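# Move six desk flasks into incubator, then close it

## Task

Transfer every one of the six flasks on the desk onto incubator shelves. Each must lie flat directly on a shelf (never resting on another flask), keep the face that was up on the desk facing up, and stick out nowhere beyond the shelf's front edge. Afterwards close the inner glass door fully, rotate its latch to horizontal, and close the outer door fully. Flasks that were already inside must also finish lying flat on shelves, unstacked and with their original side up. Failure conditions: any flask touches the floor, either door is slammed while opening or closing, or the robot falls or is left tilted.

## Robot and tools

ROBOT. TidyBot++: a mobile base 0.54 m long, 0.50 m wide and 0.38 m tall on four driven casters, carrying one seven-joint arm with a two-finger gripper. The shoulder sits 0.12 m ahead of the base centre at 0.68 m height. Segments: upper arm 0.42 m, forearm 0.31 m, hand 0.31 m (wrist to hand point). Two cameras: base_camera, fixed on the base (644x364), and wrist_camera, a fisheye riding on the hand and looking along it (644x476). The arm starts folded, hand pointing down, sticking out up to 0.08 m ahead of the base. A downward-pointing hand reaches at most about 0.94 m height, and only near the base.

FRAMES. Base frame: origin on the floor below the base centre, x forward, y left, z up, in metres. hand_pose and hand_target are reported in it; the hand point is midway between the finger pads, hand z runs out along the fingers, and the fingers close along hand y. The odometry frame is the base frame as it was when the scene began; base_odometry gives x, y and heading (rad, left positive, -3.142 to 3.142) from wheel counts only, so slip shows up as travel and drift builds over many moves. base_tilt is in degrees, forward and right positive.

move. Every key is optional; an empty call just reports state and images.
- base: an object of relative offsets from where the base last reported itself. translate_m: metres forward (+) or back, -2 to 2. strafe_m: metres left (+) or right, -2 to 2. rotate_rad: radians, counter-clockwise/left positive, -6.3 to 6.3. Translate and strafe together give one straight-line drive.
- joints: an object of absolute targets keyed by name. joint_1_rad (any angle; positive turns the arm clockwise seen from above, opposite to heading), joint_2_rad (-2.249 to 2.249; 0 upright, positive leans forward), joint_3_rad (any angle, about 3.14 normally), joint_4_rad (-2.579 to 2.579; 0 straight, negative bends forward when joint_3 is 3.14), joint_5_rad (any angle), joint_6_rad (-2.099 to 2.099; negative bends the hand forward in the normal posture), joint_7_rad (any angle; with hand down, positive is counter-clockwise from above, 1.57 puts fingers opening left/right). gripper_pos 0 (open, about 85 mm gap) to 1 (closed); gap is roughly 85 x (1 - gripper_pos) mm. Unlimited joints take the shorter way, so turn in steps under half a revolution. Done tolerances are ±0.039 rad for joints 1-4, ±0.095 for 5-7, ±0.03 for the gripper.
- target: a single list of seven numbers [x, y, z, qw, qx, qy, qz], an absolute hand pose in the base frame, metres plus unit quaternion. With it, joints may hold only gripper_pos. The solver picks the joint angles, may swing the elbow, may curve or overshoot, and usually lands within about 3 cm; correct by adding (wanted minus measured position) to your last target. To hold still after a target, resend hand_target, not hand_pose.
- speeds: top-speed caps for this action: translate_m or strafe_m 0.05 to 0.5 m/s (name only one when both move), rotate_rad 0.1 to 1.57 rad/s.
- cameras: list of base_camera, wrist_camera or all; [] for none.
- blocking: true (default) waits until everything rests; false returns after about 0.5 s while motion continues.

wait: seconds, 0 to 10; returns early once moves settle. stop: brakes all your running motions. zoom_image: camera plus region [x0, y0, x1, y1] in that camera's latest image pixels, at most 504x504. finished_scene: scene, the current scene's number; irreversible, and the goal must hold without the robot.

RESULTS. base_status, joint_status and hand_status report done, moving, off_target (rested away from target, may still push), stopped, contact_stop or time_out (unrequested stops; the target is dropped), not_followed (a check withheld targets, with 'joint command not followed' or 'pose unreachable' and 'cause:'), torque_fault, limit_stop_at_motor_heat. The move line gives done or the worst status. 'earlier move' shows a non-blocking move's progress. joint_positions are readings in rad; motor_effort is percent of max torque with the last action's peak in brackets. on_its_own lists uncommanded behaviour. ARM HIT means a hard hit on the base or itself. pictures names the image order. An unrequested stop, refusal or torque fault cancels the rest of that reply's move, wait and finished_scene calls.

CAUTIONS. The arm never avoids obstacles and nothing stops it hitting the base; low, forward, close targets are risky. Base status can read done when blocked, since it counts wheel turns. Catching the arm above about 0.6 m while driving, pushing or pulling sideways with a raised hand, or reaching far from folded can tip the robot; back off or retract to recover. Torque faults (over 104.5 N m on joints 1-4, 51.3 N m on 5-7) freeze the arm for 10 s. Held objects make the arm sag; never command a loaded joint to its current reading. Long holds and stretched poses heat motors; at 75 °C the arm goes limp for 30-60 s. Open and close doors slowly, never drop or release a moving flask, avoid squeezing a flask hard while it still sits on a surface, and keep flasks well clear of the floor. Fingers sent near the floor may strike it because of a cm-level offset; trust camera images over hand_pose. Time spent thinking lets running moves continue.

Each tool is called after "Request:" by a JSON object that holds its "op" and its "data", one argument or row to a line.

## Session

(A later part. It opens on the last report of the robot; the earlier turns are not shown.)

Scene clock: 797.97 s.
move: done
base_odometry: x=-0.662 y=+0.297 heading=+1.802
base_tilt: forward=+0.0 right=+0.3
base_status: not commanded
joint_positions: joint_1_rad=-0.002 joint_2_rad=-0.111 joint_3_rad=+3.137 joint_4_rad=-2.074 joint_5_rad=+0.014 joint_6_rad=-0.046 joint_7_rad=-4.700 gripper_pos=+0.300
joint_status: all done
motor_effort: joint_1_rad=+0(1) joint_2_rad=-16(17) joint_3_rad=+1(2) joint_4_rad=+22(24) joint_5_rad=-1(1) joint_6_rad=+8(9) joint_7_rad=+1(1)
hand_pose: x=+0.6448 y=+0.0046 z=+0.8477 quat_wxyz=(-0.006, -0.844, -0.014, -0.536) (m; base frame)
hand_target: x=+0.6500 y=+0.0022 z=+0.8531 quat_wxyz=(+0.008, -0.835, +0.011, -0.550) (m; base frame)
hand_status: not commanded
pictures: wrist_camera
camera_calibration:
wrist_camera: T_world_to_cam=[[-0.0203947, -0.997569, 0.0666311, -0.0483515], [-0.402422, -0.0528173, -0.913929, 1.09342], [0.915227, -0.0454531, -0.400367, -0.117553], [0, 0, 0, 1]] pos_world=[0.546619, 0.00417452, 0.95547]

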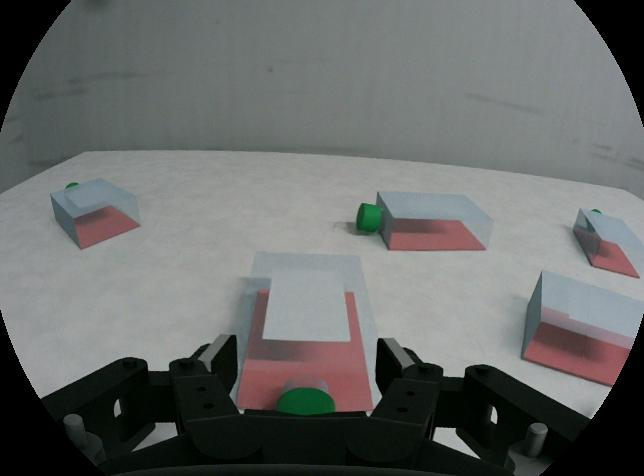

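Request:
{"op": "move", "data": {
  "joints": {"joint_2_rad": -0.044, "joint_4_rad": -2.192, "joint_6_rad": 0.172},
  "cameras": ["wrist_camera"]
}}

Scene clock: 800.97 s.
move: done
base_odometry: x=-0.662 y=+0.297 heading=+1.802
base_tilt: forward=+0.0 right=+0.3
base_status: not commanded
joint_positions: joint_1_rad=-0.002 joint_2_rad=-0.047 joint_3_rad=+3.137 joint_4_rad=-2.186 joint_5_rad=+0.014 joint_6_rad=+0.125 joint_7_rad=-4.700 gripper_pos=+0.300
joint_status: all done
motor_effort: joint_1_rad=+0(1) joint_2_rad=-17(18) joint_3_rad=+1(2) joint_4_rad=+20(22) joint_5_rad=+0(1) joint_6_rad=+8(9) joint_7_rad=+0(1)
hand_pose: x=+0.6453 y=+0.0052 z=+0.7996 quat_wxyz=(-0.005, -0.845, -0.014, -0.534) (m; base frame)
hand_target: x=+0.6500 y=+0.0022 z=+0.8079 quat_wxyz=(+0.008, -0.835, +0.011, -0.550) (m; base frame)
hand_status: not commanded
pictures: wrist_camera
camera_calibration:
wrist_camera: T_world_to_cam=[[-0.0180267, -0.997695, 0.0654185, -0.0449546], [-0.406729, -0.0524533, -0.912042, 1.05099], [0.913371, -0.0430487, -0.404846, -0.132438], [0, 0, 0, 1]] pos_world=[0.547621, 0.00457542, 0.907867]

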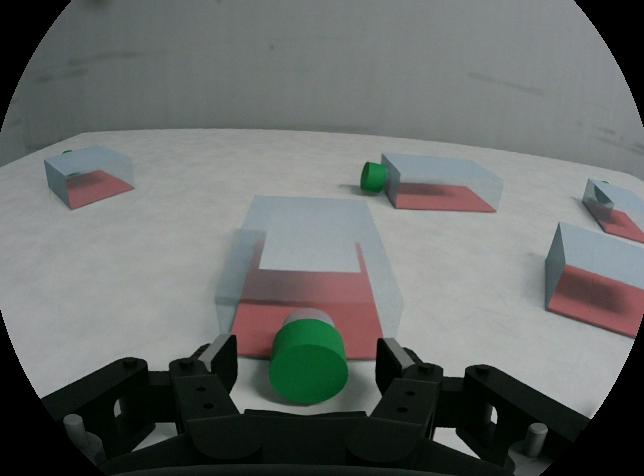

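Request:
{"op": "move", "data": {
  "joints": {"gripper_pos": 0.72},
  "cameras": ["wrist_camera"]
}}

Scene clock: 807.53 s.
move: off_target
base_odometry: x=-0.662 y=+0.297 heading=+1.802
base_tilt: forward=+0.0 right=+0.4
base_status: not commanded
joint_positions: joint_1_rad=-0.002 joint_2_rad=-0.047 joint_3_rad=+3.137 joint_4_rad=-2.186 joint_5_rad=+0.014 joint_6_rad=+0.127 joint_7_rad=-4.700 gripper_pos=+0.684
joint_status: gripper_pos off_target (ended at +0.684, target +0.720)
motor_effort: joint_1_rad=+0(1) joint_2_rad=-17(17) joint_3_rad=+1(2) joint_4_rad=+20(21) joint_5_rad=+0(1) joint_6_rad=+8(9) joint_7_rad=+0(1)
hand_pose: x=+0.6456 y=+0.0052 z=+0.8002 quat_wxyz=(-0.005, -0.845, -0.014, -0.535) (m; base frame)
hand_target: x=+0.6500 y=+0.0022 z=+0.8079 quat_wxyz=(+0.008, -0.835, +0.011, -0.550) (m; base frame)
hand_status: not commanded
pictures: wrist_camera
camera_calibration:
wrist_camera: T_world_to_cam=[[-0.0181115, -0.997705, 0.0652453, -0.0447751], [-0.404842, -0.0523494, -0.912887, 1.05113], [0.914207, -0.0429478, -0.402965, -0.134535], [0, 0, 0, 1]] pos_world=[0.547721, 0.00457545, 0.908267]

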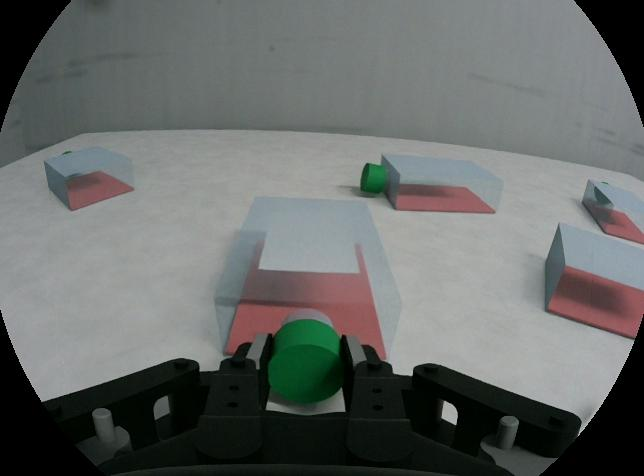

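Request:
{"op": "move", "data": {
  "joints": {"joint_2_rad": -0.081, "joint_4_rad": -2.133, "joint_6_rad": 0.03},
  "cameras": ["wrist_camera"]
}}

Scene clock: 810.63 s.
move: done
base_odometry: x=-0.662 y=+0.297 heading=+1.802
base_tilt: forward=+0.0 right=+0.3
base_status: not commanded
joint_positions: joint_1_rad=-0.002 joint_2_rad=-0.071 joint_3_rad=+3.137 joint_4_rad=-2.151 joint_5_rad=+0.014 joint_6_rad=+0.052 joint_7_rad=-4.700 gripper_pos=+0.684
joint_status: all done
motor_effort: joint_1_rad=+0(1) joint_2_rad=-16(18) joint_3_rad=+1(2) joint_4_rad=+21(22) joint_5_rad=-1(1) joint_6_rad=+8(9) joint_7_rad=+0(1)
hand_pose: x=+0.6427 y=+0.0049 z=+0.8106 quat_wxyz=(-0.005, -0.849, -0.014, -0.528) (m; base frame)
hand_target: x=+0.6437 y=+0.0022 z=+0.8199 quat_wxyz=(+0.008, -0.847, +0.011, -0.531) (m; base frame)
hand_status: not commanded
pictures: wrist_camera
camera_calibration:
wrist_camera: T_world_to_cam=[[-0.017879, -0.997636, 0.0663469, -0.0469187], [-0.419808, -0.0527345, -0.90608, 1.06354], [0.907437, -0.0440528, -0.417873, -0.111278], [0, 0, 0, 1]] pos_world=[0.54662, 0.00437506, 0.920261]

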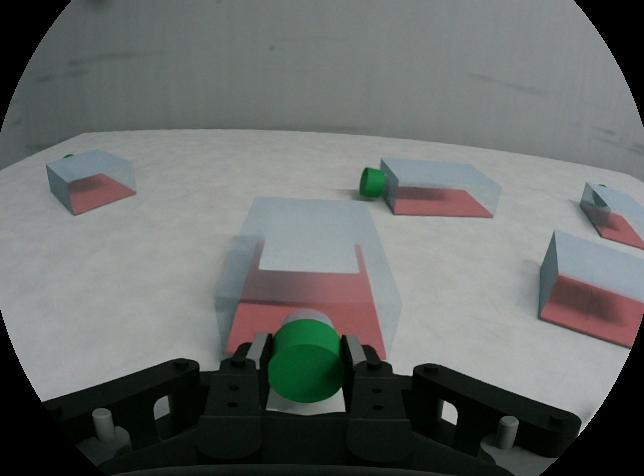

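Request:
{"op": "move", "data": {
  "joints": {"joint_2_rad": -0.158, "joint_4_rad": -1.914, "joint_6_rad": -0.267, "gripper_pos": 0.78},
  "base": {"translate_m": -0.25},
  "speeds": {"translate_m": 0.3},
  "cameras": ["wrist_camera"]
}}

Scene clock: 818.13 s.
move: off_target
base_odometry: x=-0.604 y=+0.054 heading=+1.802
base_tilt: forward=+0.0 right=+0.3
base_status: done
joint_positions: joint_1_rad=-0.002 joint_2_rad=-0.158 joint_3_rad=+3.137 joint_4_rad=-1.937 joint_5_rad=+0.014 joint_6_rad=-0.219 joint_7_rad=-4.700 gripper_pos=+0.684
joint_status: gripper_pos off_target (ended at +0.684, target +0.780); the others done
motor_effort: joint_1_rad=+0(1) joint_2_rad=-16(20) joint_3_rad=+1(2) joint_4_rad=+24(24) joint_5_rad=+0(1) joint_6_rad=+9(10) joint_7_rad=+0(1)
hand_pose: x=+0.6437 y=+0.0039 z=+0.9030 quat_wxyz=(-0.007, -0.841, -0.013, -0.541) (m; base frame)
hand_target: x=+0.6418 y=+0.0022 z=+0.9034 quat_wxyz=(+0.008, -0.848, +0.011, -0.531) (m; base frame)
hand_status: not commanded
pictures: wrist_camera
camera_calibration:
wrist_camera: T_world_to_cam=[[-0.0233295, -0.997464, 0.0672399, -0.0513324], [-0.393127, -0.0526865, -0.917973, 1.14118], [0.919188, -0.0478497, -0.390901, -0.105515], [0, 0, 0, 1]] pos_world=[0.544418, 0.00387355, 1.00977]

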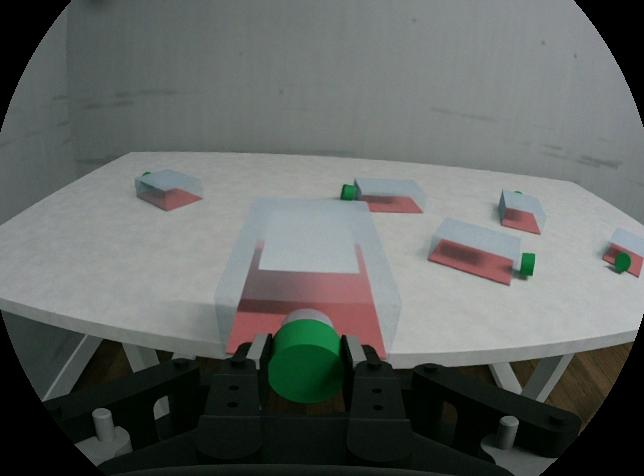

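Request:
{"op": "move", "data": {
  "base": {"translate_m": -0.452, "strafe_m": -1.325, "rotate_rad": -1.572},
  "speeds": {"strafe_m": 0.45, "rotate_rad": 0.8},
  "cameras": ["wrist_camera"]
}}

Scene clock: 824.13 s.
move: done
base_odometry: x=+0.789 y=-0.083 heading=+0.229
base_tilt: forward=+0.0 right=+0.3
base_status: done
joint_positions: joint_1_rad=-0.002 joint_2_rad=-0.153 joint_3_rad=+3.138 joint_4_rad=-1.937 joint_5_rad=+0.014 joint_6_rad=-0.221 joint_7_rad=-4.700 gripper_pos=+0.684
joint_status: not commanded
motor_effort: joint_1_rad=+0(3) joint_2_rad=-16(18) joint_3_rad=+2(5) joint_4_rad=+23(24) joint_5_rad=+0(1) joint_6_rad=+9(9) joint_7_rad=+1(1)
hand_pose: x=+0.6445 y=+0.0036 z=+0.9006 quat_wxyz=(-0.007, -0.842, -0.013, -0.539) (m; base frame)
hand_target: x=+0.6418 y=+0.0022 z=+0.9034 quat_wxyz=(+0.008, -0.848, +0.011, -0.531) (m; base frame)
hand_status: not commanded
pictures: wrist_camera
camera_calibration:
wrist_camera: T_world_to_cam=[[-0.0234508, -0.997461, 0.067239, -0.0513045], [-0.398119, -0.0523768, -0.915837, 1.14054], [0.917034, -0.0482462, -0.39588, -0.101359], [0, 0, 0, 1]] pos_world=[0.545817, 0.00367335, 1.00787]

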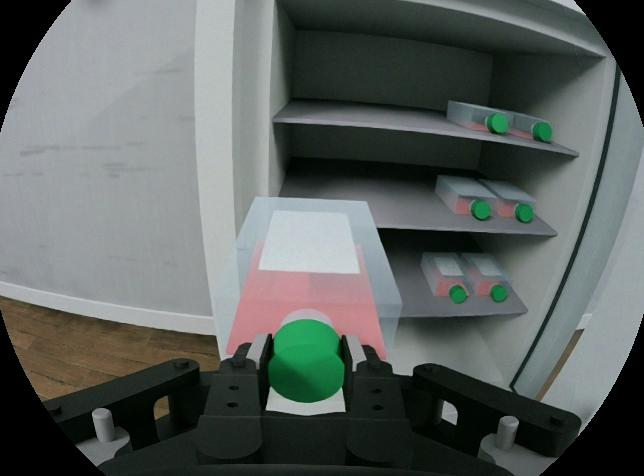

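Request:
{"op": "zoom_image", "data": {
  "camera": "wrist_camera",
  "region": [230, 0, 644, 330]
}}

Scaled by 1.217.

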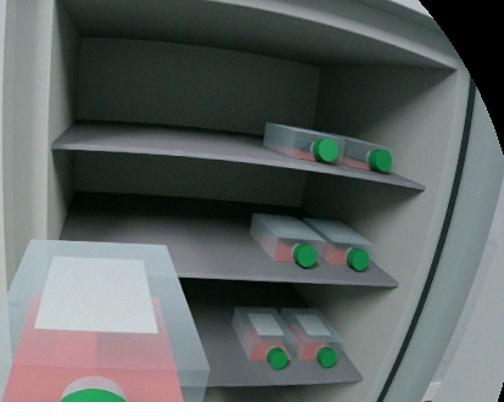

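Request:
{"op": "move", "data": {
  "base": {"translate_m": 0.13, "strafe_m": -0.039},
  "speeds": {"translate_m": 0.2},
  "joints": {"joint_2_rad": 0.034, "joint_4_rad": -1.969, "joint_6_rad": 0.027},
  "cameras": ["wrist_camera"]
}}

Scene clock: 858.50 s.
move: done
base_odometry: x=+0.925 y=-0.091 heading=+0.229
base_tilt: forward=+0.0 right=+0.3
base_status: done
joint_positions: joint_1_rad=-0.002 joint_2_rad=+0.044 joint_3_rad=+3.138 joint_4_rad=-1.964 joint_5_rad=+0.014 joint_6_rad=-0.024 joint_7_rad=-4.700 gripper_pos=+0.684
joint_status: all done
motor_effort: joint_1_rad=+0(1) joint_2_rad=-22(26) joint_3_rad=+2(3) joint_4_rad=+22(25) joint_5_rad=+0(1) joint_6_rad=+9(10) joint_7_rad=+1(1)
hand_pose: x=+0.7009 y=+0.0047 z=+0.8304 quat_wxyz=(-0.005, -0.850, -0.013, -0.527) (m; base frame)
hand_target: x=+0.7048 y=+0.0023 z=+0.8479 quat_wxyz=(+0.008, -0.835, +0.011, -0.550) (m; base frame)
hand_status: not commanded
pictures: wrist_camera
camera_calibration:
wrist_camera: T_world_to_cam=[[-0.0189314, -0.997615, 0.0663733, -0.0466909], [-0.423752, -0.0521219, -0.904277, 1.10707], [0.90558, -0.0452451, -0.421754, -0.151371], [0, 0, 0, 1]] pos_world=[0.605319, 0.0042745, 0.940359]

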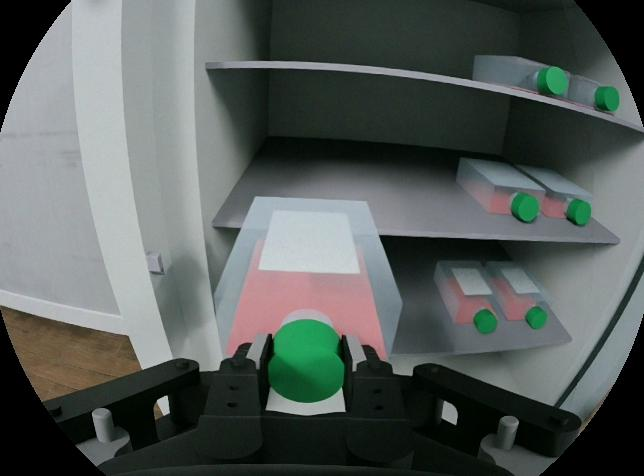

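Request:
{"op": "move", "data": {
  "joints": {"joint_2_rad": 0.019, "joint_4_rad": -1.929, "joint_6_rad": -0.083},
  "cameras": []
}}

Request:
{"op": "move", "data": {
  "base": {"translate_m": 0.13},
  "speeds": {"translate_m": 0.15},
  "cameras": ["wrist_camera"]
}}

Scene clock: 871.63 s.
move: done
base_odometry: x=+0.925 y=-0.091 heading=+0.229
base_tilt: forward=+0.0 right=+0.3
base_status: not commanded
joint_positions: joint_1_rad=-0.002 joint_2_rad=+0.032 joint_3_rad=+3.138 joint_4_rad=-1.945 joint_5_rad=+0.014 joint_6_rad=-0.075 joint_7_rad=-4.700 gripper_pos=+0.684
joint_status: all done
motor_effort: joint_1_rad=+0(1) joint_2_rad=-21(23) joint_3_rad=+1(2) joint_4_rad=+22(23) joint_5_rad=+0(1) joint_6_rad=+9(10) joint_7_rad=+0(1)
hand_pose: x=+0.6970 y=+0.0044 z=+0.8338 quat_wxyz=(-0.006, -0.855, -0.013, -0.518) (m; base frame)
hand_target: x=+0.6981 y=+0.0023 z=+0.8485 quat_wxyz=(+0.008, -0.850, +0.011, -0.527) (m; base frame)
hand_status: not commanded
pictures: none
No camera images: "cameras" was empty.

Scene clock: 873.17 s.
move: done
base_odometry: x=+1.051 y=-0.062 heading=+0.229
base_tilt: forward=+0.0 right=+0.3
base_status: done
joint_positions: joint_1_rad=-0.002 joint_2_rad=+0.026 joint_3_rad=+3.138 joint_4_rad=-1.945 joint_5_rad=+0.014 joint_6_rad=-0.075 joint_7_rad=-4.700 gripper_pos=+0.684
joint_status: not commanded
motor_effort: joint_1_rad=+0(1) joint_2_rad=-21(24) joint_3_rad=+1(2) joint_4_rad=+22(23) joint_5_rad=+0(1) joint_6_rad=+9(10) joint_7_rad=+1(1)
hand_pose: x=+0.6960 y=+0.0044 z=+0.8376 quat_wxyz=(-0.006, -0.854, -0.013, -0.521) (m; base frame)
hand_target: x=+0.6981 y=+0.0023 z=+0.8485 quat_wxyz=(+0.008, -0.850, +0.011, -0.527) (m; base frame)
hand_status: not commanded
pictures: wrist_camera
camera_calibration:
wrist_camera: T_world_to_cam=[[-0.0187191, -0.997574, 0.0670487, -0.0481899], [-0.435896, -0.0522091, -0.898481, 1.11508], [0.899802, -0.0460451, -0.433862, -0.129653], [0, 0, 0, 1]] pos_world=[0.601817, 0.0041742, 0.948854]

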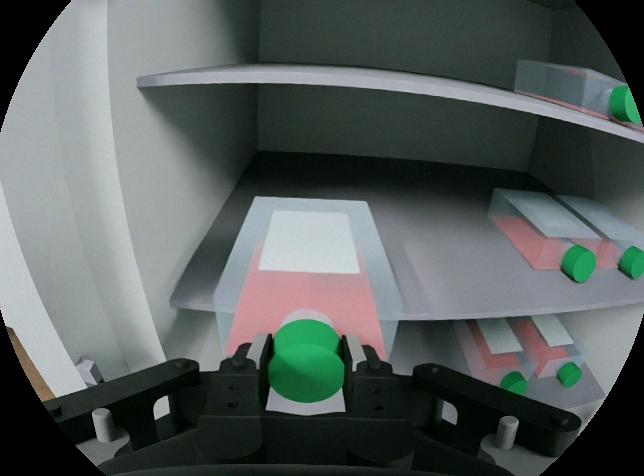

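Request:
{"op": "move", "data": {
  "base": {"translate_m": 0.138},
  "speeds": {"translate_m": 0.12},
  "cameras": ["wrist_camera"]
}}

Scene clock: 879.40 s.
move: done
base_odometry: x=+1.186 y=-0.031 heading=+0.229
base_tilt: forward=+0.0 right=+0.3
base_status: done
joint_positions: joint_1_rad=-0.002 joint_2_rad=+0.025 joint_3_rad=+3.138 joint_4_rad=-1.945 joint_5_rad=+0.014 joint_6_rad=-0.075 joint_7_rad=-4.700 gripper_pos=+0.684
joint_status: not commanded
motor_effort: joint_1_rad=+0(1) joint_2_rad=-22(23) joint_3_rad=+1(2) joint_4_rad=+23(24) joint_5_rad=+0(1) joint_6_rad=+9(9) joint_7_rad=+1(1)
hand_pose: x=+0.6959 y=+0.0044 z=+0.8382 quat_wxyz=(-0.006, -0.853, -0.013, -0.521) (m; base frame)
hand_target: x=+0.6981 y=+0.0023 z=+0.8485 quat_wxyz=(+0.008, -0.850, +0.011, -0.527) (m; base frame)
hand_status: not commanded
pictures: wrist_camera
camera_calibration:
wrist_camera: T_world_to_cam=[[-0.0187913, -0.997574, 0.0670315, -0.0481674], [-0.434891, -0.0522137, -0.898968, 1.1153], [0.900287, -0.0460442, -0.432855, -0.130503], [0, 0, 0, 1]] pos_world=[0.601617, 0.0041742, 0.949355]

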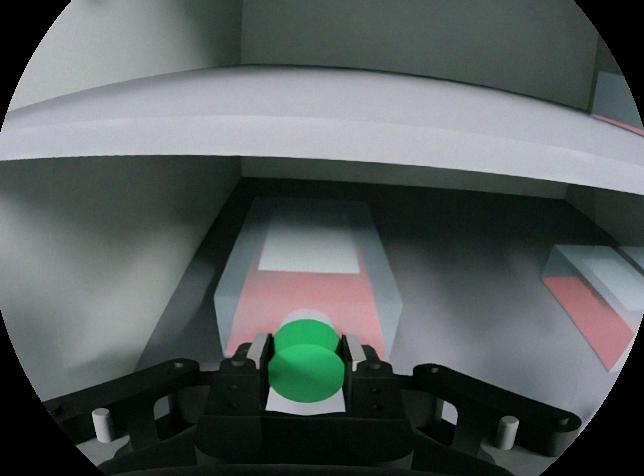

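Request:
{"op": "move", "data": {
  "joints": {"joint_2_rad": 0.038, "joint_4_rad": -2.018, "joint_6_rad": 0.09},
  "cameras": ["wrist_camera"]
}}

Scene clock: 887.60 s.
move: done
base_odometry: x=+1.186 y=-0.031 heading=+0.229
base_tilt: forward=+0.0 right=+0.3
base_status: not commanded
joint_positions: joint_1_rad=-0.002 joint_2_rad=+0.034 joint_3_rad=+3.138 joint_4_rad=-2.015 joint_5_rad=+0.014 joint_6_rad=+0.044 joint_7_rad=-4.700 gripper_pos=+0.684
joint_status: all done
motor_effort: joint_1_rad=-1(1) joint_2_rad=-21(22) joint_3_rad=+1(2) joint_4_rad=+21(23) joint_5_rad=+0(1) joint_6_rad=+9(10) joint_7_rad=+0(1)
hand_pose: x=+0.6947 y=+0.0049 z=+0.8266 quat_wxyz=(-0.005, -0.843, -0.014, -0.538) (m; base frame)
hand_target: x=+0.7003 y=+0.0023 z=+0.8358 quat_wxyz=(+0.008, -0.832, +0.011, -0.554) (m; base frame)
hand_status: not commanded
pictures: wrist_camera
camera_calibration:
wrist_camera: T_world_to_cam=[[-0.0198857, -0.99767, 0.0652617, -0.0447335], [-0.398958, -0.0519344, -0.915497, 1.0931], [0.916754, -0.0442419, -0.396995, -0.17552], [0, 0, 0, 1]] pos_world=[0.59612, 0.00437488, 0.93397]

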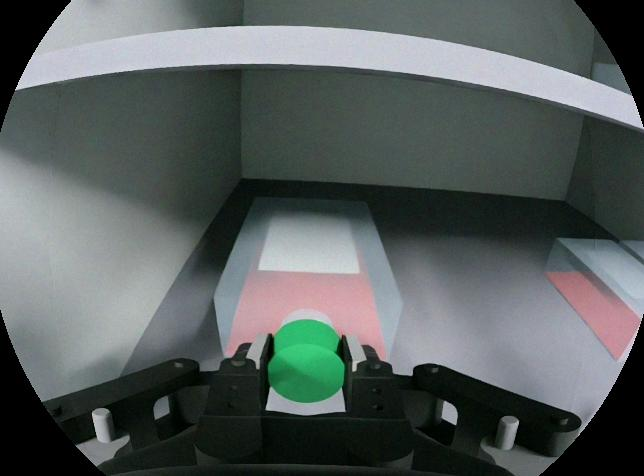

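Request:
{"op": "move", "data": {
  "joints": {"joint_2_rad": 0.056, "joint_4_rad": -2.033, "joint_6_rad": 0.112},
  "cameras": []
}}

Request:
{"op": "move", "data": {
  "joints": {"joint_2_rad": 0.063, "joint_4_rad": -2.042, "joint_6_rad": 0.128},
  "cameras": []
}}

Request:
{"op": "move", "data": {
  "joints": {"joint_2_rad": 0.069, "joint_4_rad": -2.051, "joint_6_rad": 0.144},
  "cameras": ["wrist_camera"]
}}

Scene clock: 890.47 s.
move: done
base_odometry: x=+1.186 y=-0.031 heading=+0.229
base_tilt: forward=+0.0 right=+0.3
base_status: not commanded
joint_positions: joint_1_rad=-0.002 joint_2_rad=+0.052 joint_3_rad=+3.138 joint_4_rad=-2.028 joint_5_rad=+0.014 joint_6_rad=+0.067 joint_7_rad=-4.700 gripper_pos=+0.684
joint_status: all done
motor_effort: joint_1_rad=-1(1) joint_2_rad=-21(23) joint_3_rad=+1(2) joint_4_rad=+21(23) joint_5_rad=-1(1) joint_6_rad=+9(10) joint_7_rad=+1(1)
hand_pose: x=+0.6968 y=+0.0050 z=+0.8157 quat_wxyz=(-0.005, -0.845, -0.014, -0.535) (m; base frame)
hand_target: x=+0.7016 y=+0.0023 z=+0.8232 quat_wxyz=(+0.008, -0.835, +0.011, -0.550) (m; base frame)
hand_status: not commanded
pictures: none
No camera images: "cameras" was empty.

Scene clock: 891.00 s.
move: done
base_odometry: x=+1.186 y=-0.031 heading=+0.229
base_tilt: forward=+0.0 right=+0.3
base_status: not commanded
joint_positions: joint_1_rad=-0.002 joint_2_rad=+0.057 joint_3_rad=+3.138 joint_4_rad=-2.036 joint_5_rad=+0.014 joint_6_rad=+0.083 joint_7_rad=-4.700 gripper_pos=+0.684
joint_status: all done
motor_effort: joint_1_rad=+0(1) joint_2_rad=-21(22) joint_3_rad=+1(2) joint_4_rad=+21(22) joint_5_rad=+0(1) joint_6_rad=+9(9) joint_7_rad=+0(1)
hand_pose: x=+0.6971 y=+0.0051 z=+0.8124 quat_wxyz=(-0.005, -0.844, -0.014, -0.536) (m; base frame)
hand_target: x=+0.7020 y=+0.0023 z=+0.8187 quat_wxyz=(+0.008, -0.835, +0.011, -0.550) (m; base frame)
hand_status: not commanded
pictures: none
No camera images: "cameras" was empty.

Scene clock: 891.53 s.
move: done
base_odometry: x=+1.186 y=-0.031 heading=+0.229
base_tilt: forward=+0.0 right=+0.3
base_status: not commanded
joint_positions: joint_1_rad=-0.002 joint_2_rad=+0.063 joint_3_rad=+3.138 joint_4_rad=-2.045 joint_5_rad=+0.014 joint_6_rad=+0.099 joint_7_rad=-4.700 gripper_pos=+0.684
joint_status: all done
motor_effort: joint_1_rad=+0(1) joint_2_rad=-21(22) joint_3_rad=+1(2) joint_4_rad=+21(22) joint_5_rad=+0(1) joint_6_rad=+9(9) joint_7_rad=+0(1)
hand_pose: x=+0.6975 y=+0.0052 z=+0.8093 quat_wxyz=(-0.005, -0.844, -0.014, -0.537) (m; base frame)
hand_target: x=+0.7022 y=+0.0023 z=+0.8148 quat_wxyz=(+0.008, -0.835, +0.011, -0.550) (m; base frame)
hand_status: not commanded
pictures: wrist_camera
camera_calibration:
wrist_camera: T_world_to_cam=[[-0.0191359, -0.997711, 0.064863, -0.0435458], [-0.401507, -0.0517455, -0.914393, 1.07929], [0.915656, -0.0435407, -0.399598, -0.182067], [0, 0, 0, 1]] pos_world=[0.599221, 0.00447513, 0.916969]

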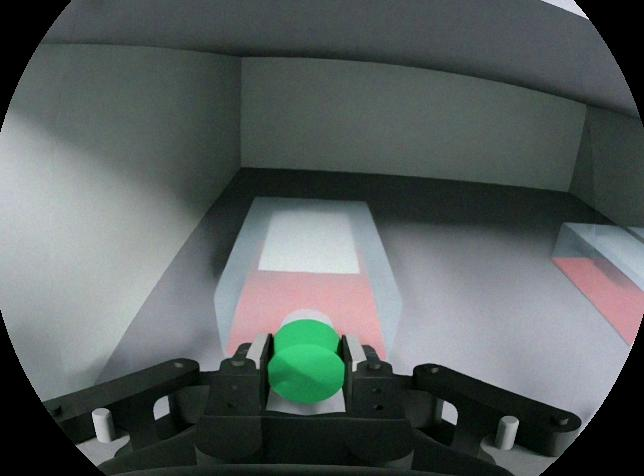

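Request:
{"op": "move", "data": {
  "joints": {"joint_2_rad": 0.075, "joint_4_rad": -2.06, "joint_6_rad": 0.16},
  "cameras": []
}}

Request:
{"op": "move", "data": {
  "joints": {"joint_2_rad": 0.081, "joint_4_rad": -2.069, "joint_6_rad": 0.176},
  "cameras": []
}}

Request:
{"op": "move", "data": {
  "joints": {"joint_2_rad": 0.087, "joint_4_rad": -2.078, "joint_6_rad": 0.192},
  "cameras": ["wrist_camera"]
}}

Scene clock: 893.27 s.
move: done
base_odometry: x=+1.186 y=-0.031 heading=+0.229
base_tilt: forward=+0.0 right=+0.3
base_status: not commanded
joint_positions: joint_1_rad=-0.002 joint_2_rad=+0.067 joint_3_rad=+3.138 joint_4_rad=-2.053 joint_5_rad=+0.014 joint_6_rad=+0.115 joint_7_rad=-4.700 gripper_pos=+0.684
joint_status: all done
motor_effort: joint_1_rad=+0(1) joint_2_rad=-21(22) joint_3_rad=+2(2) joint_4_rad=+20(22) joint_5_rad=+0(1) joint_6_rad=+9(10) joint_7_rad=+1(1)
hand_pose: x=+0.6976 y=+0.0052 z=+0.8063 quat_wxyz=(-0.005, -0.843, -0.014, -0.538) (m; base frame)
hand_target: x=+0.7024 y=+0.0023 z=+0.8108 quat_wxyz=(+0.008, -0.835, +0.011, -0.551) (m; base frame)
hand_status: not commanded
pictures: none
No camera images: "cameras" was empty.

Scene clock: 893.80 s.
move: done
base_odometry: x=+1.186 y=-0.031 heading=+0.229
base_tilt: forward=+0.0 right=+0.3
base_status: not commanded
joint_positions: joint_1_rad=-0.002 joint_2_rad=+0.070 joint_3_rad=+3.138 joint_4_rad=-2.060 joint_5_rad=+0.014 joint_6_rad=+0.133 joint_7_rad=-4.700 gripper_pos=+0.684
joint_status: all done
motor_effort: joint_1_rad=+0(1) joint_2_rad=-21(22) joint_3_rad=+1(2) joint_4_rad=+20(21) joint_5_rad=-1(1) joint_6_rad=+8(9) joint_7_rad=+0(1)
hand_pose: x=+0.6983 y=+0.0053 z=+0.8061 quat_wxyz=(-0.005, -0.841, -0.014, -0.542) (m; base frame)
hand_target: x=+0.7024 y=+0.0023 z=+0.8070 quat_wxyz=(+0.008, -0.834, +0.011, -0.551) (m; base frame)
hand_status: not commanded
pictures: none
No camera images: "cameras" was empty.

Scene clock: 894.33 s.
move: done
base_odometry: x=+1.186 y=-0.031 heading=+0.229
base_tilt: forward=+0.0 right=+0.3
base_status: not commanded
joint_positions: joint_1_rad=-0.002 joint_2_rad=+0.073 joint_3_rad=+3.138 joint_4_rad=-2.067 joint_5_rad=+0.014 joint_6_rad=+0.151 joint_7_rad=-4.700 gripper_pos=+0.684
joint_status: all done
motor_effort: joint_1_rad=+0(1) joint_2_rad=-21(22) joint_3_rad=+1(2) joint_4_rad=+20(21) joint_5_rad=+0(1) joint_6_rad=+8(9) joint_7_rad=+1(1)
hand_pose: x=+0.6989 y=+0.0054 z=+0.8058 quat_wxyz=(-0.004, -0.838, -0.014, -0.545) (m; base frame)
hand_target: x=+0.7025 y=+0.0023 z=+0.8031 quat_wxyz=(+0.008, -0.834, +0.011, -0.552) (m; base frame)
hand_status: not commanded
pictures: wrist_camera
camera_calibration:
wrist_camera: T_world_to_cam=[[-0.0197441, -0.997755, 0.0639866, -0.0418465], [-0.383384, -0.0515514, -0.922149, 1.07031], [0.923378, -0.0427384, -0.381505, -0.204691], [0, 0, 0, 1]] pos_world=[0.598522, 0.00467542, 0.911576]

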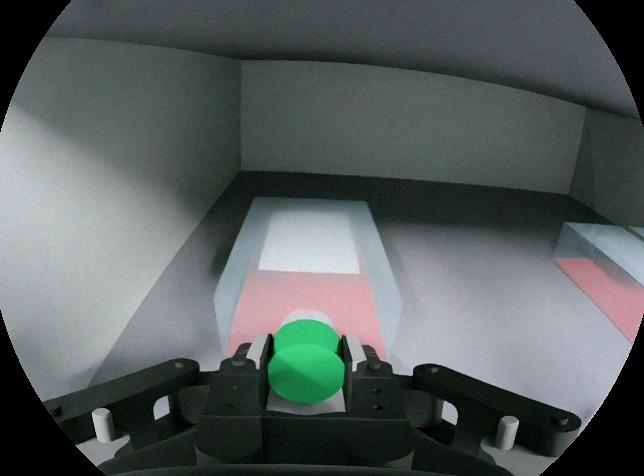

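Request:
{"op": "move", "data": {
  "joints": {"gripper_pos": 0.4},
  "cameras": ["wrist_camera"]
}}

Scene clock: 897.70 s.
move: done
base_odometry: x=+1.186 y=-0.031 heading=+0.229
base_tilt: forward=+0.0 right=+0.3
base_status: not commanded
joint_positions: joint_1_rad=-0.002 joint_2_rad=+0.075 joint_3_rad=+3.138 joint_4_rad=-2.067 joint_5_rad=+0.014 joint_6_rad=+0.151 joint_7_rad=-4.700 gripper_pos=+0.400
joint_status: all done
motor_effort: joint_1_rad=-1(1) joint_2_rad=-21(22) joint_3_rad=+1(2) joint_4_rad=+20(21) joint_5_rad=+0(1) joint_6_rad=+8(9) joint_7_rad=+0(1)
hand_pose: x=+0.6992 y=+0.0054 z=+0.8045 quat_wxyz=(-0.004, -0.839, -0.014, -0.544) (m; base frame)
hand_target: x=+0.7025 y=+0.0023 z=+0.8031 quat_wxyz=(+0.008, -0.834, +0.011, -0.552) (m; base frame)
hand_status: not commanded
pictures: wrist_camera
camera_calibration:
wrist_camera: T_world_to_cam=[[-0.0195923, -0.997755, 0.0640338, -0.0418981], [-0.385575, -0.0515516, -0.921235, 1.07001], [0.922468, -0.0427389, -0.3837, -0.203122], [0, 0, 0, 1]] pos_world=[0.599122, 0.00467542, 0.910475]

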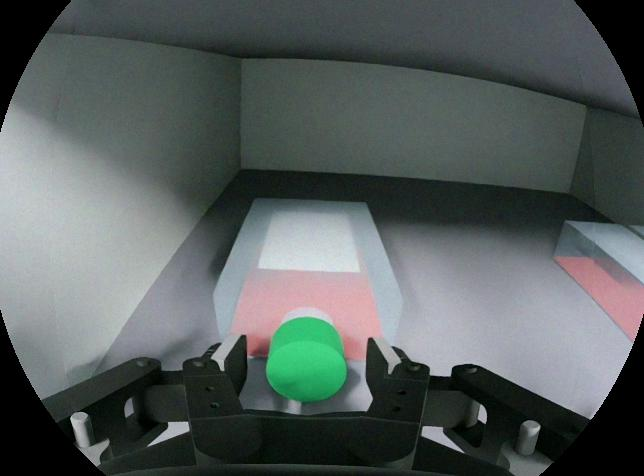

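Request:
{"op": "move", "data": {
  "base": {"translate_m": -0.2},
  "speeds": {"translate_m": 0.2},
  "cameras": ["wrist_camera"]
}}

Scene clock: 900.10 s.
move: done
base_odometry: x=+0.991 y=-0.076 heading=+0.229
base_tilt: forward=+0.0 right=+0.3
base_status: done
joint_positions: joint_1_rad=-0.002 joint_2_rad=+0.083 joint_3_rad=+3.138 joint_4_rad=-2.070 joint_5_rad=+0.014 joint_6_rad=+0.152 joint_7_rad=-4.700 gripper_pos=+0.400
joint_status: not commanded
motor_effort: joint_1_rad=+0(1) joint_2_rad=-22(24) joint_3_rad=+1(2) joint_4_rad=+20(21) joint_5_rad=+0(1) joint_6_rad=+8(9) joint_7_rad=+1(1)
hand_pose: x=+0.6993 y=+0.0054 z=+0.7985 quat_wxyz=(-0.004, -0.842, -0.014, -0.540) (m; base frame)
hand_target: x=+0.7025 y=+0.0023 z=+0.8031 quat_wxyz=(+0.008, -0.834, +0.011, -0.552) (m; base frame)
hand_status: not commanded
pictures: wrist_camera
camera_calibration:
wrist_camera: T_world_to_cam=[[-0.0189479, -0.997755, 0.0642276, -0.0421184], [-0.394815, -0.0515517, -0.917313, 1.06782], [0.918565, -0.0427392, -0.392952, -0.195337], [0, 0, 0, 1]] pos_world=[0.600222, 0.00467542, 0.905471]

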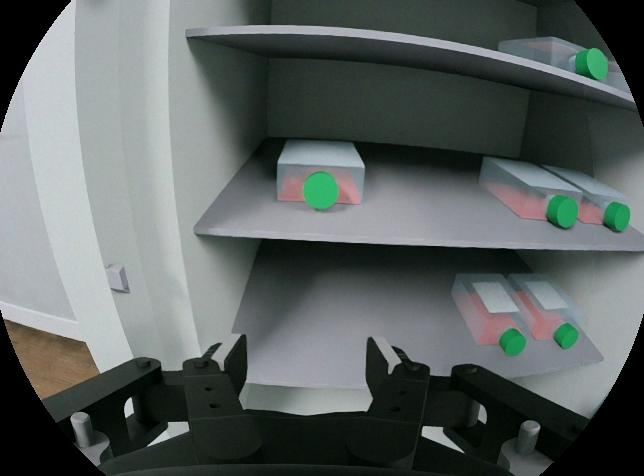

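Request:
{"op": "move", "data": {
  "base": {"translate_m": -0.698, "strafe_m": 0.75, "rotate_rad": 2.094},
  "speeds": {"strafe_m": 0.5, "rotate_rad": 1.0},
  "joints": {"joint_1_rad": 0.0, "joint_2_rad": 0.0, "joint_4_rad": -1.2, "joint_6_rad": -1.25, "gripper_pos": 0.2},
  "cameras": ["wrist_camera"]
}}

Scene clock: 949.90 s.
move: done
base_odometry: x=+0.141 y=+0.496 heading=+2.323
base_tilt: forward=+0.0 right=+0.4
base_status: done
joint_positions: joint_1_rad=+0.001 joint_2_rad=+0.005 joint_3_rad=+3.140 joint_4_rad=-1.220 joint_5_rad=+0.014 joint_6_rad=-1.199 joint_7_rad=-4.700 gripper_pos=+0.200
joint_status: all done
motor_effort: joint_1_rad=-1(5) joint_2_rad=-19(25) joint_3_rad=+1(4) joint_4_rad=+21(23) joint_5_rad=-1(1) joint_6_rad=+6(9) joint_7_rad=+1(1)
hand_pose: x=+0.6216 y=-0.0020 z=+0.9744 quat_wxyz=(-0.009, -0.936, -0.006, -0.351) (m; base frame)
hand_target: x=+0.6105 y=+0.0021 z=+0.9767 quat_wxyz=(+0.005, -0.941, +0.012, -0.339) (m; base frame)
hand_status: not commanded
pictures: wrist_camera
camera_calibration:
wrist_camera: T_world_to_cam=[[-0.0110019, -0.997158, 0.0745254, -0.0772204], [-0.738011, -0.0421909, -0.673468, 1.17382], [0.674699, -0.06241, -0.73545, 0.430105], [0, 0, 0, 1]] pos_world=[0.575254, -0.000633517, 1.11261]

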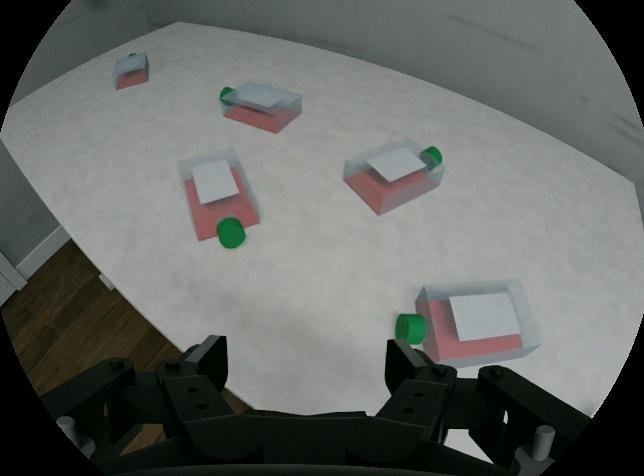

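Request:
{"op": "move", "data": {
  "cameras": ["wrist_camera", "base_camera"]
}}

Scene clock: 963.37 s.
base_odometry: x=+0.141 y=+0.496 heading=+2.323
base_tilt: forward=+0.0 right=+0.3
base_status: done
joint_positions: joint_1_rad=+0.001 joint_2_rad=+0.005 joint_3_rad=+3.140 joint_4_rad=-1.220 joint_5_rad=+0.014 joint_6_rad=-1.199 joint_7_rad=-4.700 gripper_pos=+0.200
joint_status: all done
motor_effort: joint_1_rad=+0(5) joint_2_rad=-19(25) joint_3_rad=+2(4) joint_4_rad=+21(23) joint_5_rad=+0(1) joint_6_rad=+6(9) joint_7_rad=+0(1)
hand_pose: x=+0.6216 y=-0.0020 z=+0.9744 quat_wxyz=(-0.009, -0.936, -0.006, -0.351) (m; base frame)
hand_target: x=+0.6105 y=+0.0021 z=+0.9767 quat_wxyz=(+0.005, -0.941, +0.012, -0.339) (m; base frame)
hand_status: not commanded
pictures: base_camera, wrist_camera
camera_calibration:
wrist_camera: T_world_to_cam=[[-0.0109964, -0.997158, 0.0745306, -0.0772294], [-0.73806, -0.0421939, -0.673414, 1.17379], [0.674645, -0.0624132, -0.735499, 0.43019], [0, 0, 0, 1]] pos_world=[0.575254, -0.000633518, 1.11261]

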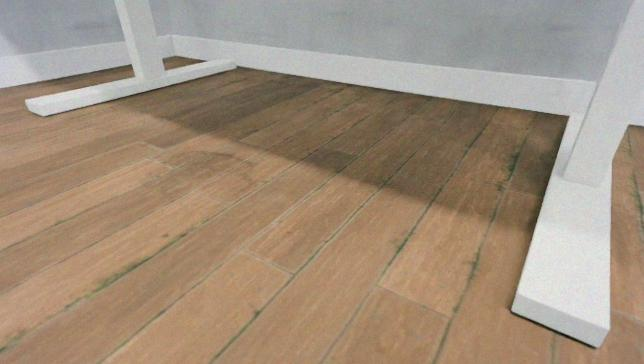

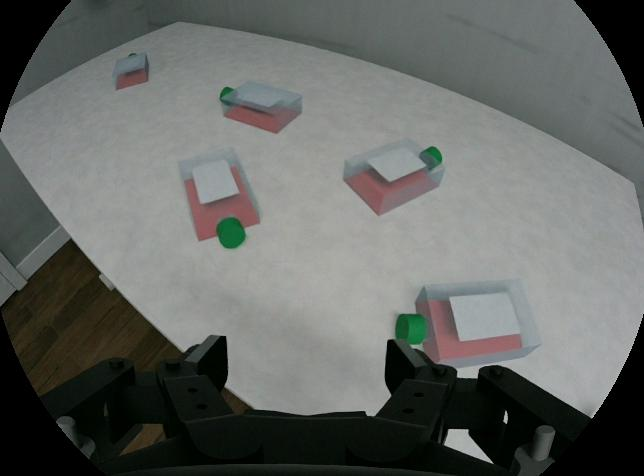

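Request:
{"op": "zoom_image", "data": {
  "camera": "wrist_camera",
  "region": [160, 130, 280, 260]
}}

Scaled by 3.877.

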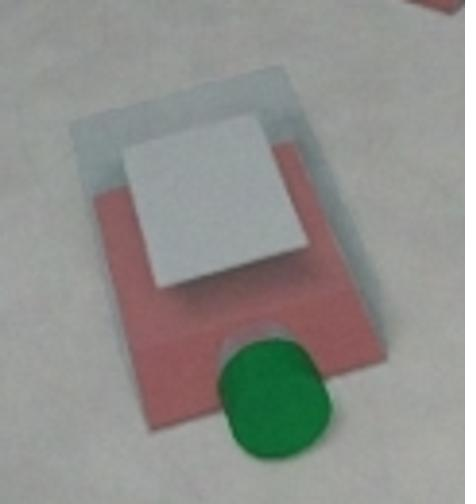

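Request:
{"op": "move", "data": {
  "joints": {"joint_6_rad": -0.3},
  "cameras": []
}}

Request:
{"op": "move", "data": {
  "joints": {"joint_1_rad": -0.459, "joint_2_rad": 0.1607, "joint_4_rad": -1.6765, "joint_6_rad": -0.1787},
  "cameras": ["wrist_camera"]
}}

Scene clock: 982.00 s.
move: done
base_odometry: x=+0.141 y=+0.496 heading=+2.323
base_tilt: forward=+0.0 right=+0.3
base_status: not commanded
joint_positions: joint_1_rad=+0.001 joint_2_rad=+0.002 joint_3_rad=+3.140 joint_4_rad=-1.212 joint_5_rad=+0.014 joint_6_rad=-0.343 joint_7_rad=-4.700 gripper_pos=+0.200
joint_status: all done
motor_effort: joint_1_rad=-1(1) joint_2_rad=-21(21) joint_3_rad=+1(2) joint_4_rad=+22(23) joint_5_rad=+0(1) joint_6_rad=+9(10) joint_7_rad=+0(1)
hand_pose: x=+0.7255 y=+0.0007 z=+1.2169 quat_wxyz=(-0.010, -0.702, -0.008, -0.712) (m; base frame)
hand_target: x=+0.7225 y=+0.0023 z=+1.2385 quat_wxyz=(+0.011, -0.682, +0.009, -0.732) (m; base frame)
hand_status: not commanded
pictures: none
No camera images: "cameras" was empty.

Scene clock: 983.83 s.
move: done
base_odometry: x=+0.141 y=+0.496 heading=+2.323
base_tilt: forward=+0.0 right=+0.3
base_status: not commanded
joint_positions: joint_1_rad=-0.443 joint_2_rad=+0.163 joint_3_rad=+3.139 joint_4_rad=-1.669 joint_5_rad=+0.014 joint_6_rad=-0.225 joint_7_rad=-4.700 gripper_pos=+0.200
joint_status: all done
motor_effort: joint_1_rad=+0(2) joint_2_rad=-26(30) joint_3_rad=+1(3) joint_4_rad=+22(25) joint_5_rad=+0(1) joint_6_rad=+8(10) joint_7_rad=+0(1)
hand_pose: x=+0.7029 y=+0.2789 z=+0.8703 quat_wxyz=(+0.106, -0.833, -0.199, -0.505) (m; base frame)
hand_target: x=+0.7021 y=+0.2908 z=+0.8804 quat_wxyz=(+0.129, -0.826, -0.182, -0.518) (m; base frame)
hand_status: not commanded
pictures: wrist_camera
camera_calibration:
wrist_camera: T_world_to_cam=[[0.406023, -0.911356, 0.0676422, -0.0996221], [-0.381662, -0.236358, -0.893571, 1.17084], [0.830349, 0.336994, -0.443797, -0.158436], [0, 0, 0, 1]] pos_world=[0.61887, 0.239338, 0.98265]

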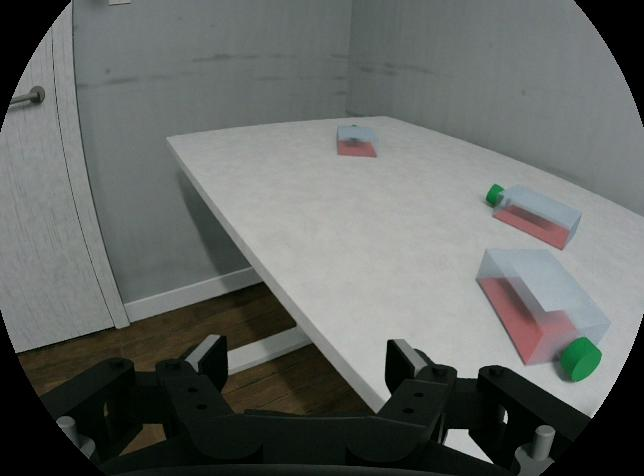

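Request:
{"op": "zoom_image", "data": {
  "camera": "wrist_camera",
  "region": [460, 230, 640, 400]
}}

Scaled by 2.800.

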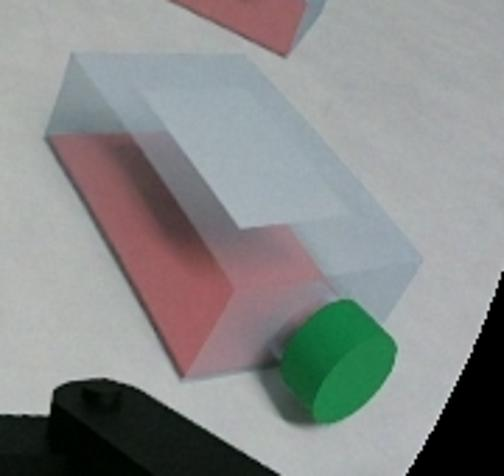

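Request:
{"op": "move", "data": {
  "base": {"translate_m": 0.145, "strafe_m": -0.189},
  "speeds": {"translate_m": 0.15},
  "cameras": ["wrist_camera", "base_camera"]
}}

Scene clock: 992.30 s.
move: done
base_odometry: x=+0.180 y=+0.731 heading=+2.324
base_tilt: forward=+0.0 right=+0.3
base_status: done
joint_positions: joint_1_rad=-0.448 joint_2_rad=+0.163 joint_3_rad=+3.139 joint_4_rad=-1.669 joint_5_rad=+0.014 joint_6_rad=-0.224 joint_7_rad=-4.700 gripper_pos=+0.200
joint_status: not commanded
motor_effort: joint_1_rad=+0(3) joint_2_rad=-26(27) joint_3_rad=+1(3) joint_4_rad=+22(23) joint_5_rad=+0(1) joint_6_rad=+8(8) joint_7_rad=+0(1)
hand_pose: x=+0.7015 y=+0.2822 z=+0.8706 quat_wxyz=(+0.108, -0.832, -0.201, -0.505) (m; base frame)
hand_target: x=+0.7021 y=+0.2908 z=+0.8804 quat_wxyz=(+0.129, -0.826, -0.182, -0.518) (m; base frame)
hand_status: not commanded
pictures: base_camera, wrist_camera
camera_calibration:
wrist_camera: T_world_to_cam=[[0.411044, -0.909103, 0.0676392, -0.100197], [-0.379527, -0.238117, -0.894013, 1.17073], [0.828856, 0.341808, -0.442906, -0.159335], [0, 0, 0, 1]] pos_world=[0.617573, 0.242142, 0.98285]

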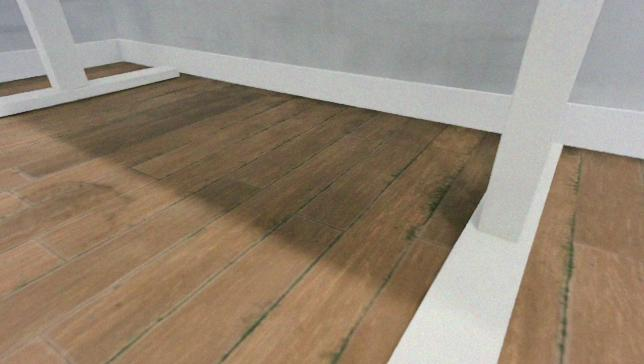

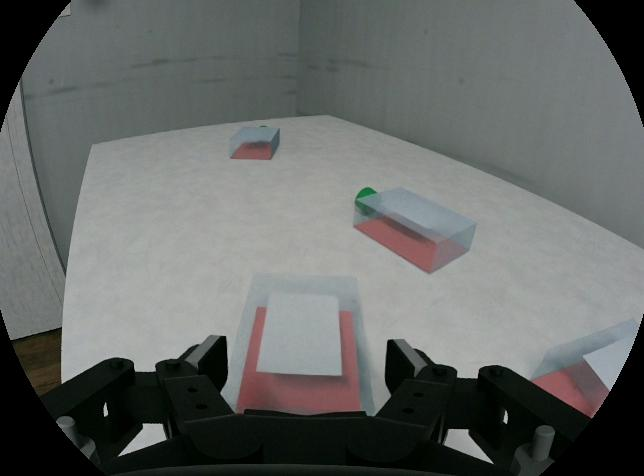

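Request:
{"op": "move", "data": {
  "joints": {"joint_6_rad": 0.034},
  "cameras": []
}}

Request:
{"op": "move", "data": {
  "joints": {"joint_2_rad": 0.204, "joint_4_rad": -1.813},
  "cameras": ["wrist_camera"]
}}

Scene clock: 1002.03 s.
move: done
base_odometry: x=+0.180 y=+0.731 heading=+2.324
base_tilt: forward=+0.0 right=+0.3
base_status: not commanded
joint_positions: joint_1_rad=-0.448 joint_2_rad=+0.157 joint_3_rad=+3.139 joint_4_rad=-1.674 joint_5_rad=+0.014 joint_6_rad=+0.006 joint_7_rad=-4.700 gripper_pos=+0.200
joint_status: all done
motor_effort: joint_1_rad=-1(1) joint_2_rad=-26(28) joint_3_rad=+1(2) joint_4_rad=+23(25) joint_5_rad=+0(1) joint_6_rad=+9(10) joint_7_rad=+0(1)
hand_pose: x=+0.7224 y=+0.2933 z=+0.9378 quat_wxyz=(+0.129, -0.769, -0.187, -0.598) (m; base frame)
hand_target: x=+0.7217 y=+0.3005 z=+0.9427 quat_wxyz=(+0.150, -0.766, -0.168, -0.602) (m; base frame)
hand_status: not commanded
pictures: none
No camera images: "cameras" was empty.

Scene clock: 1003.10 s.
move: done
base_odometry: x=+0.180 y=+0.731 heading=+2.324
base_tilt: forward=+0.0 right=+0.3
base_status: not commanded
joint_positions: joint_1_rad=-0.448 joint_2_rad=+0.204 joint_3_rad=+3.139 joint_4_rad=-1.810 joint_5_rad=+0.014 joint_6_rad=+0.006 joint_7_rad=-4.700 gripper_pos=+0.200
joint_status: all done
motor_effort: joint_1_rad=-1(1) joint_2_rad=-26(30) joint_3_rad=+1(2) joint_4_rad=+21(24) joint_5_rad=+0(1) joint_6_rad=+9(9) joint_7_rad=+1(1)
hand_pose: x=+0.7046 y=+0.2848 z=+0.8271 quat_wxyz=(+0.113, -0.820, -0.199, -0.525) (m; base frame)
hand_target: x=+0.7043 y=+0.2919 z=+0.8335 quat_wxyz=(+0.132, -0.817, -0.180, -0.531) (m; base frame)
hand_status: not commanded
pictures: wrist_camera
camera_calibration:
wrist_camera: T_world_to_cam=[[0.410816, -0.90938, 0.065255, -0.0939817], [-0.340305, -0.219347, -0.914374, 1.11747], [0.845827, 0.353433, -0.399578, -0.233128], [0, 0, 0, 1]] pos_world=[0.616077, 0.242045, 0.934769]

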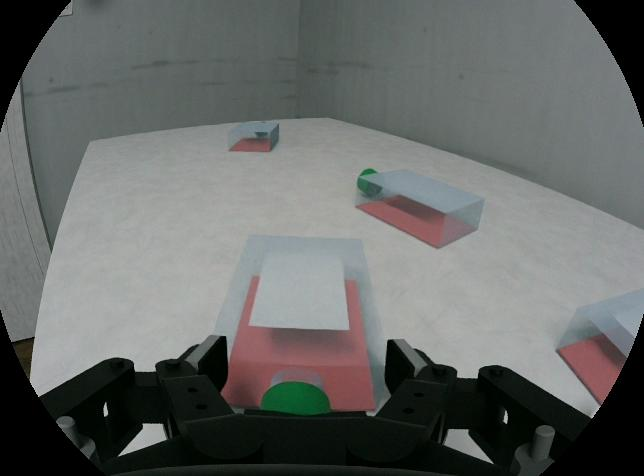

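Request:
{"op": "move", "data": {
  "base": {"translate_m": -0.002, "strafe_m": 0.004},
  "speeds": {"translate_m": 0.05},
  "cameras": []
}}

Request:
{"op": "move", "data": {
  "joints": {"joint_6_rad": 0.132},
  "cameras": []
}}

Request:
{"op": "move", "data": {
  "joints": {"joint_2_rad": 0.2384, "joint_4_rad": -1.877},
  "cameras": ["wrist_camera"]
}}

Scene clock: 1006.80 s.
move: done
base_odometry: x=+0.179 y=+0.727 heading=+2.324
base_tilt: forward=+0.0 right=+0.3
base_status: done
joint_positions: joint_1_rad=-0.450 joint_2_rad=+0.204 joint_3_rad=+3.139 joint_4_rad=-1.810 joint_5_rad=+0.014 joint_6_rad=+0.006 joint_7_rad=-4.700 gripper_pos=+0.200
joint_status: not commanded
motor_effort: joint_1_rad=-1(3) joint_2_rad=-26(29) joint_3_rad=+1(4) joint_4_rad=+21(22) joint_5_rad=+0(1) joint_6_rad=+8(9) joint_7_rad=+0(1)
hand_pose: x=+0.7041 y=+0.2859 z=+0.8271 quat_wxyz=(+0.114, -0.820, -0.200, -0.525) (m; base frame)
hand_target: x=+0.7043 y=+0.2919 z=+0.8335 quat_wxyz=(+0.132, -0.817, -0.180, -0.531) (m; base frame)
hand_status: not commanded
pictures: none
No camera images: "cameras" was empty.

Scene clock: 1007.40 s.
move: done
base_odometry: x=+0.179 y=+0.727 heading=+2.324
base_tilt: forward=+0.0 right=+0.3
base_status: not commanded
joint_positions: joint_1_rad=-0.450 joint_2_rad=+0.202 joint_3_rad=+3.139 joint_4_rad=-1.812 joint_5_rad=+0.014 joint_6_rad=+0.109 joint_7_rad=-4.700 gripper_pos=+0.200
joint_status: all done
motor_effort: joint_1_rad=+0(1) joint_2_rad=-27(28) joint_3_rad=+1(2) joint_4_rad=+21(23) joint_5_rad=-1(1) joint_6_rad=+9(10) joint_7_rad=+1(1)
hand_pose: x=+0.7141 y=+0.2912 z=+0.8571 quat_wxyz=(+0.123, -0.792, -0.193, -0.566) (m; base frame)
hand_target: x=+0.7140 y=+0.2967 z=+0.8620 quat_wxyz=(+0.142, -0.790, -0.174, -0.570) (m; base frame)
hand_status: not commanded
pictures: none
No camera images: "cameras" was empty.

Scene clock: 1008.33 s.
move: done
base_odometry: x=+0.179 y=+0.727 heading=+2.324
base_tilt: forward=+0.0 right=+0.3
base_status: not commanded
joint_positions: joint_1_rad=-0.450 joint_2_rad=+0.213 joint_3_rad=+3.139 joint_4_rad=-1.851 joint_5_rad=+0.014 joint_6_rad=+0.120 joint_7_rad=-4.713 gripper_pos=+0.200
joint_status: all done
motor_effort: joint_1_rad=+0(1) joint_2_rad=-22(27) joint_3_rad=+1(1) joint_4_rad=+17(22) joint_5_rad=-1(1) joint_6_rad=+5(9) joint_7_rad=+0(1)
hand_pose: x=+0.7078 y=+0.2882 z=+0.8308 quat_wxyz=(+0.124, -0.804, -0.191, -0.550) (m; base frame)
hand_target: x=+0.7037 y=+0.2916 z=+0.8030 quat_wxyz=(+0.132, -0.817, -0.180, -0.531) (m; base frame)
hand_status: not commanded
pictures: wrist_camera
camera_calibration:
wrist_camera: T_world_to_cam=[[0.406248, -0.912337, 0.0510279, -0.0764872], [-0.292051, -0.182554, -0.938818, 1.09819], [0.865834, 0.366491, -0.340611, -0.302456], [0, 0, 0, 1]] pos_world=[0.613677, 0.241545, 0.931884]

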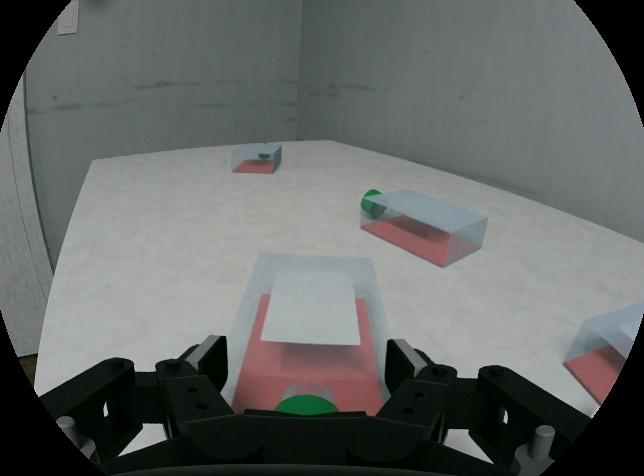

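Request:
{"op": "zoom_image", "data": {
  "camera": "wrist_camera",
  "region": [190, 230, 430, 440]
}}

Scaled by 2.100.

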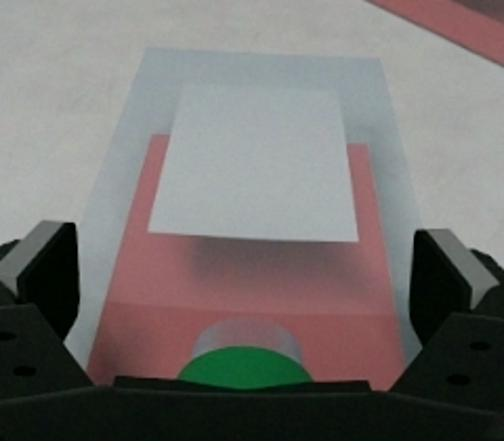

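Request:
{"op": "move", "data": {
  "cameras": ["wrist_camera"]
}}

Scene clock: 1041.53 s.
base_odometry: x=+0.179 y=+0.727 heading=+2.324
base_tilt: forward=+0.0 right=+0.3
base_status: not commanded
joint_positions: joint_1_rad=-0.450 joint_2_rad=+0.213 joint_3_rad=+3.139 joint_4_rad=-1.851 joint_5_rad=+0.014 joint_6_rad=+0.120 joint_7_rad=-4.713 gripper_pos=+0.200
joint_status: all done
motor_effort: joint_1_rad=-1(1) joint_2_rad=-22(27) joint_3_rad=+1(1) joint_4_rad=+17(22) joint_5_rad=-1(1) joint_6_rad=+5(9) joint_7_rad=+1(1)
hand_pose: x=+0.7078 y=+0.2882 z=+0.8308 quat_wxyz=(+0.124, -0.804, -0.191, -0.550) (m; base frame)
hand_target: x=+0.7037 y=+0.2916 z=+0.8030 quat_wxyz=(+0.132, -0.817, -0.180, -0.531) (m; base frame)
hand_status: not commanded
pictures: wrist_camera
camera_calibration:
wrist_camera: T_world_to_cam=[[0.406182, -0.91237, 0.0509559, -0.0763764], [-0.291984, -0.182425, -0.938864, 1.09825], [0.865888, 0.366471, -0.340495, -0.302558], [0, 0, 0, 1]] pos_world=[0.613677, 0.241545, 0.931984]

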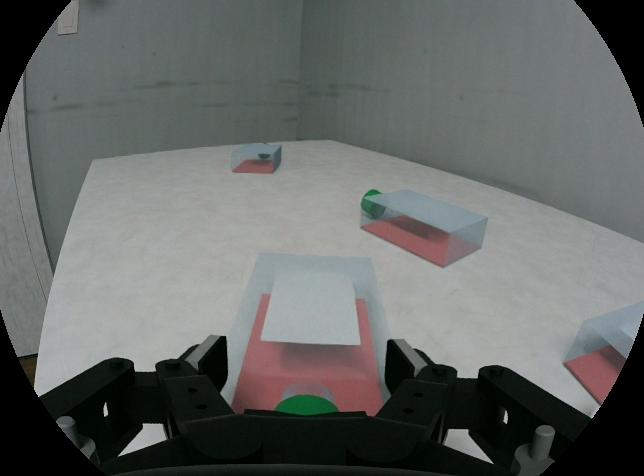

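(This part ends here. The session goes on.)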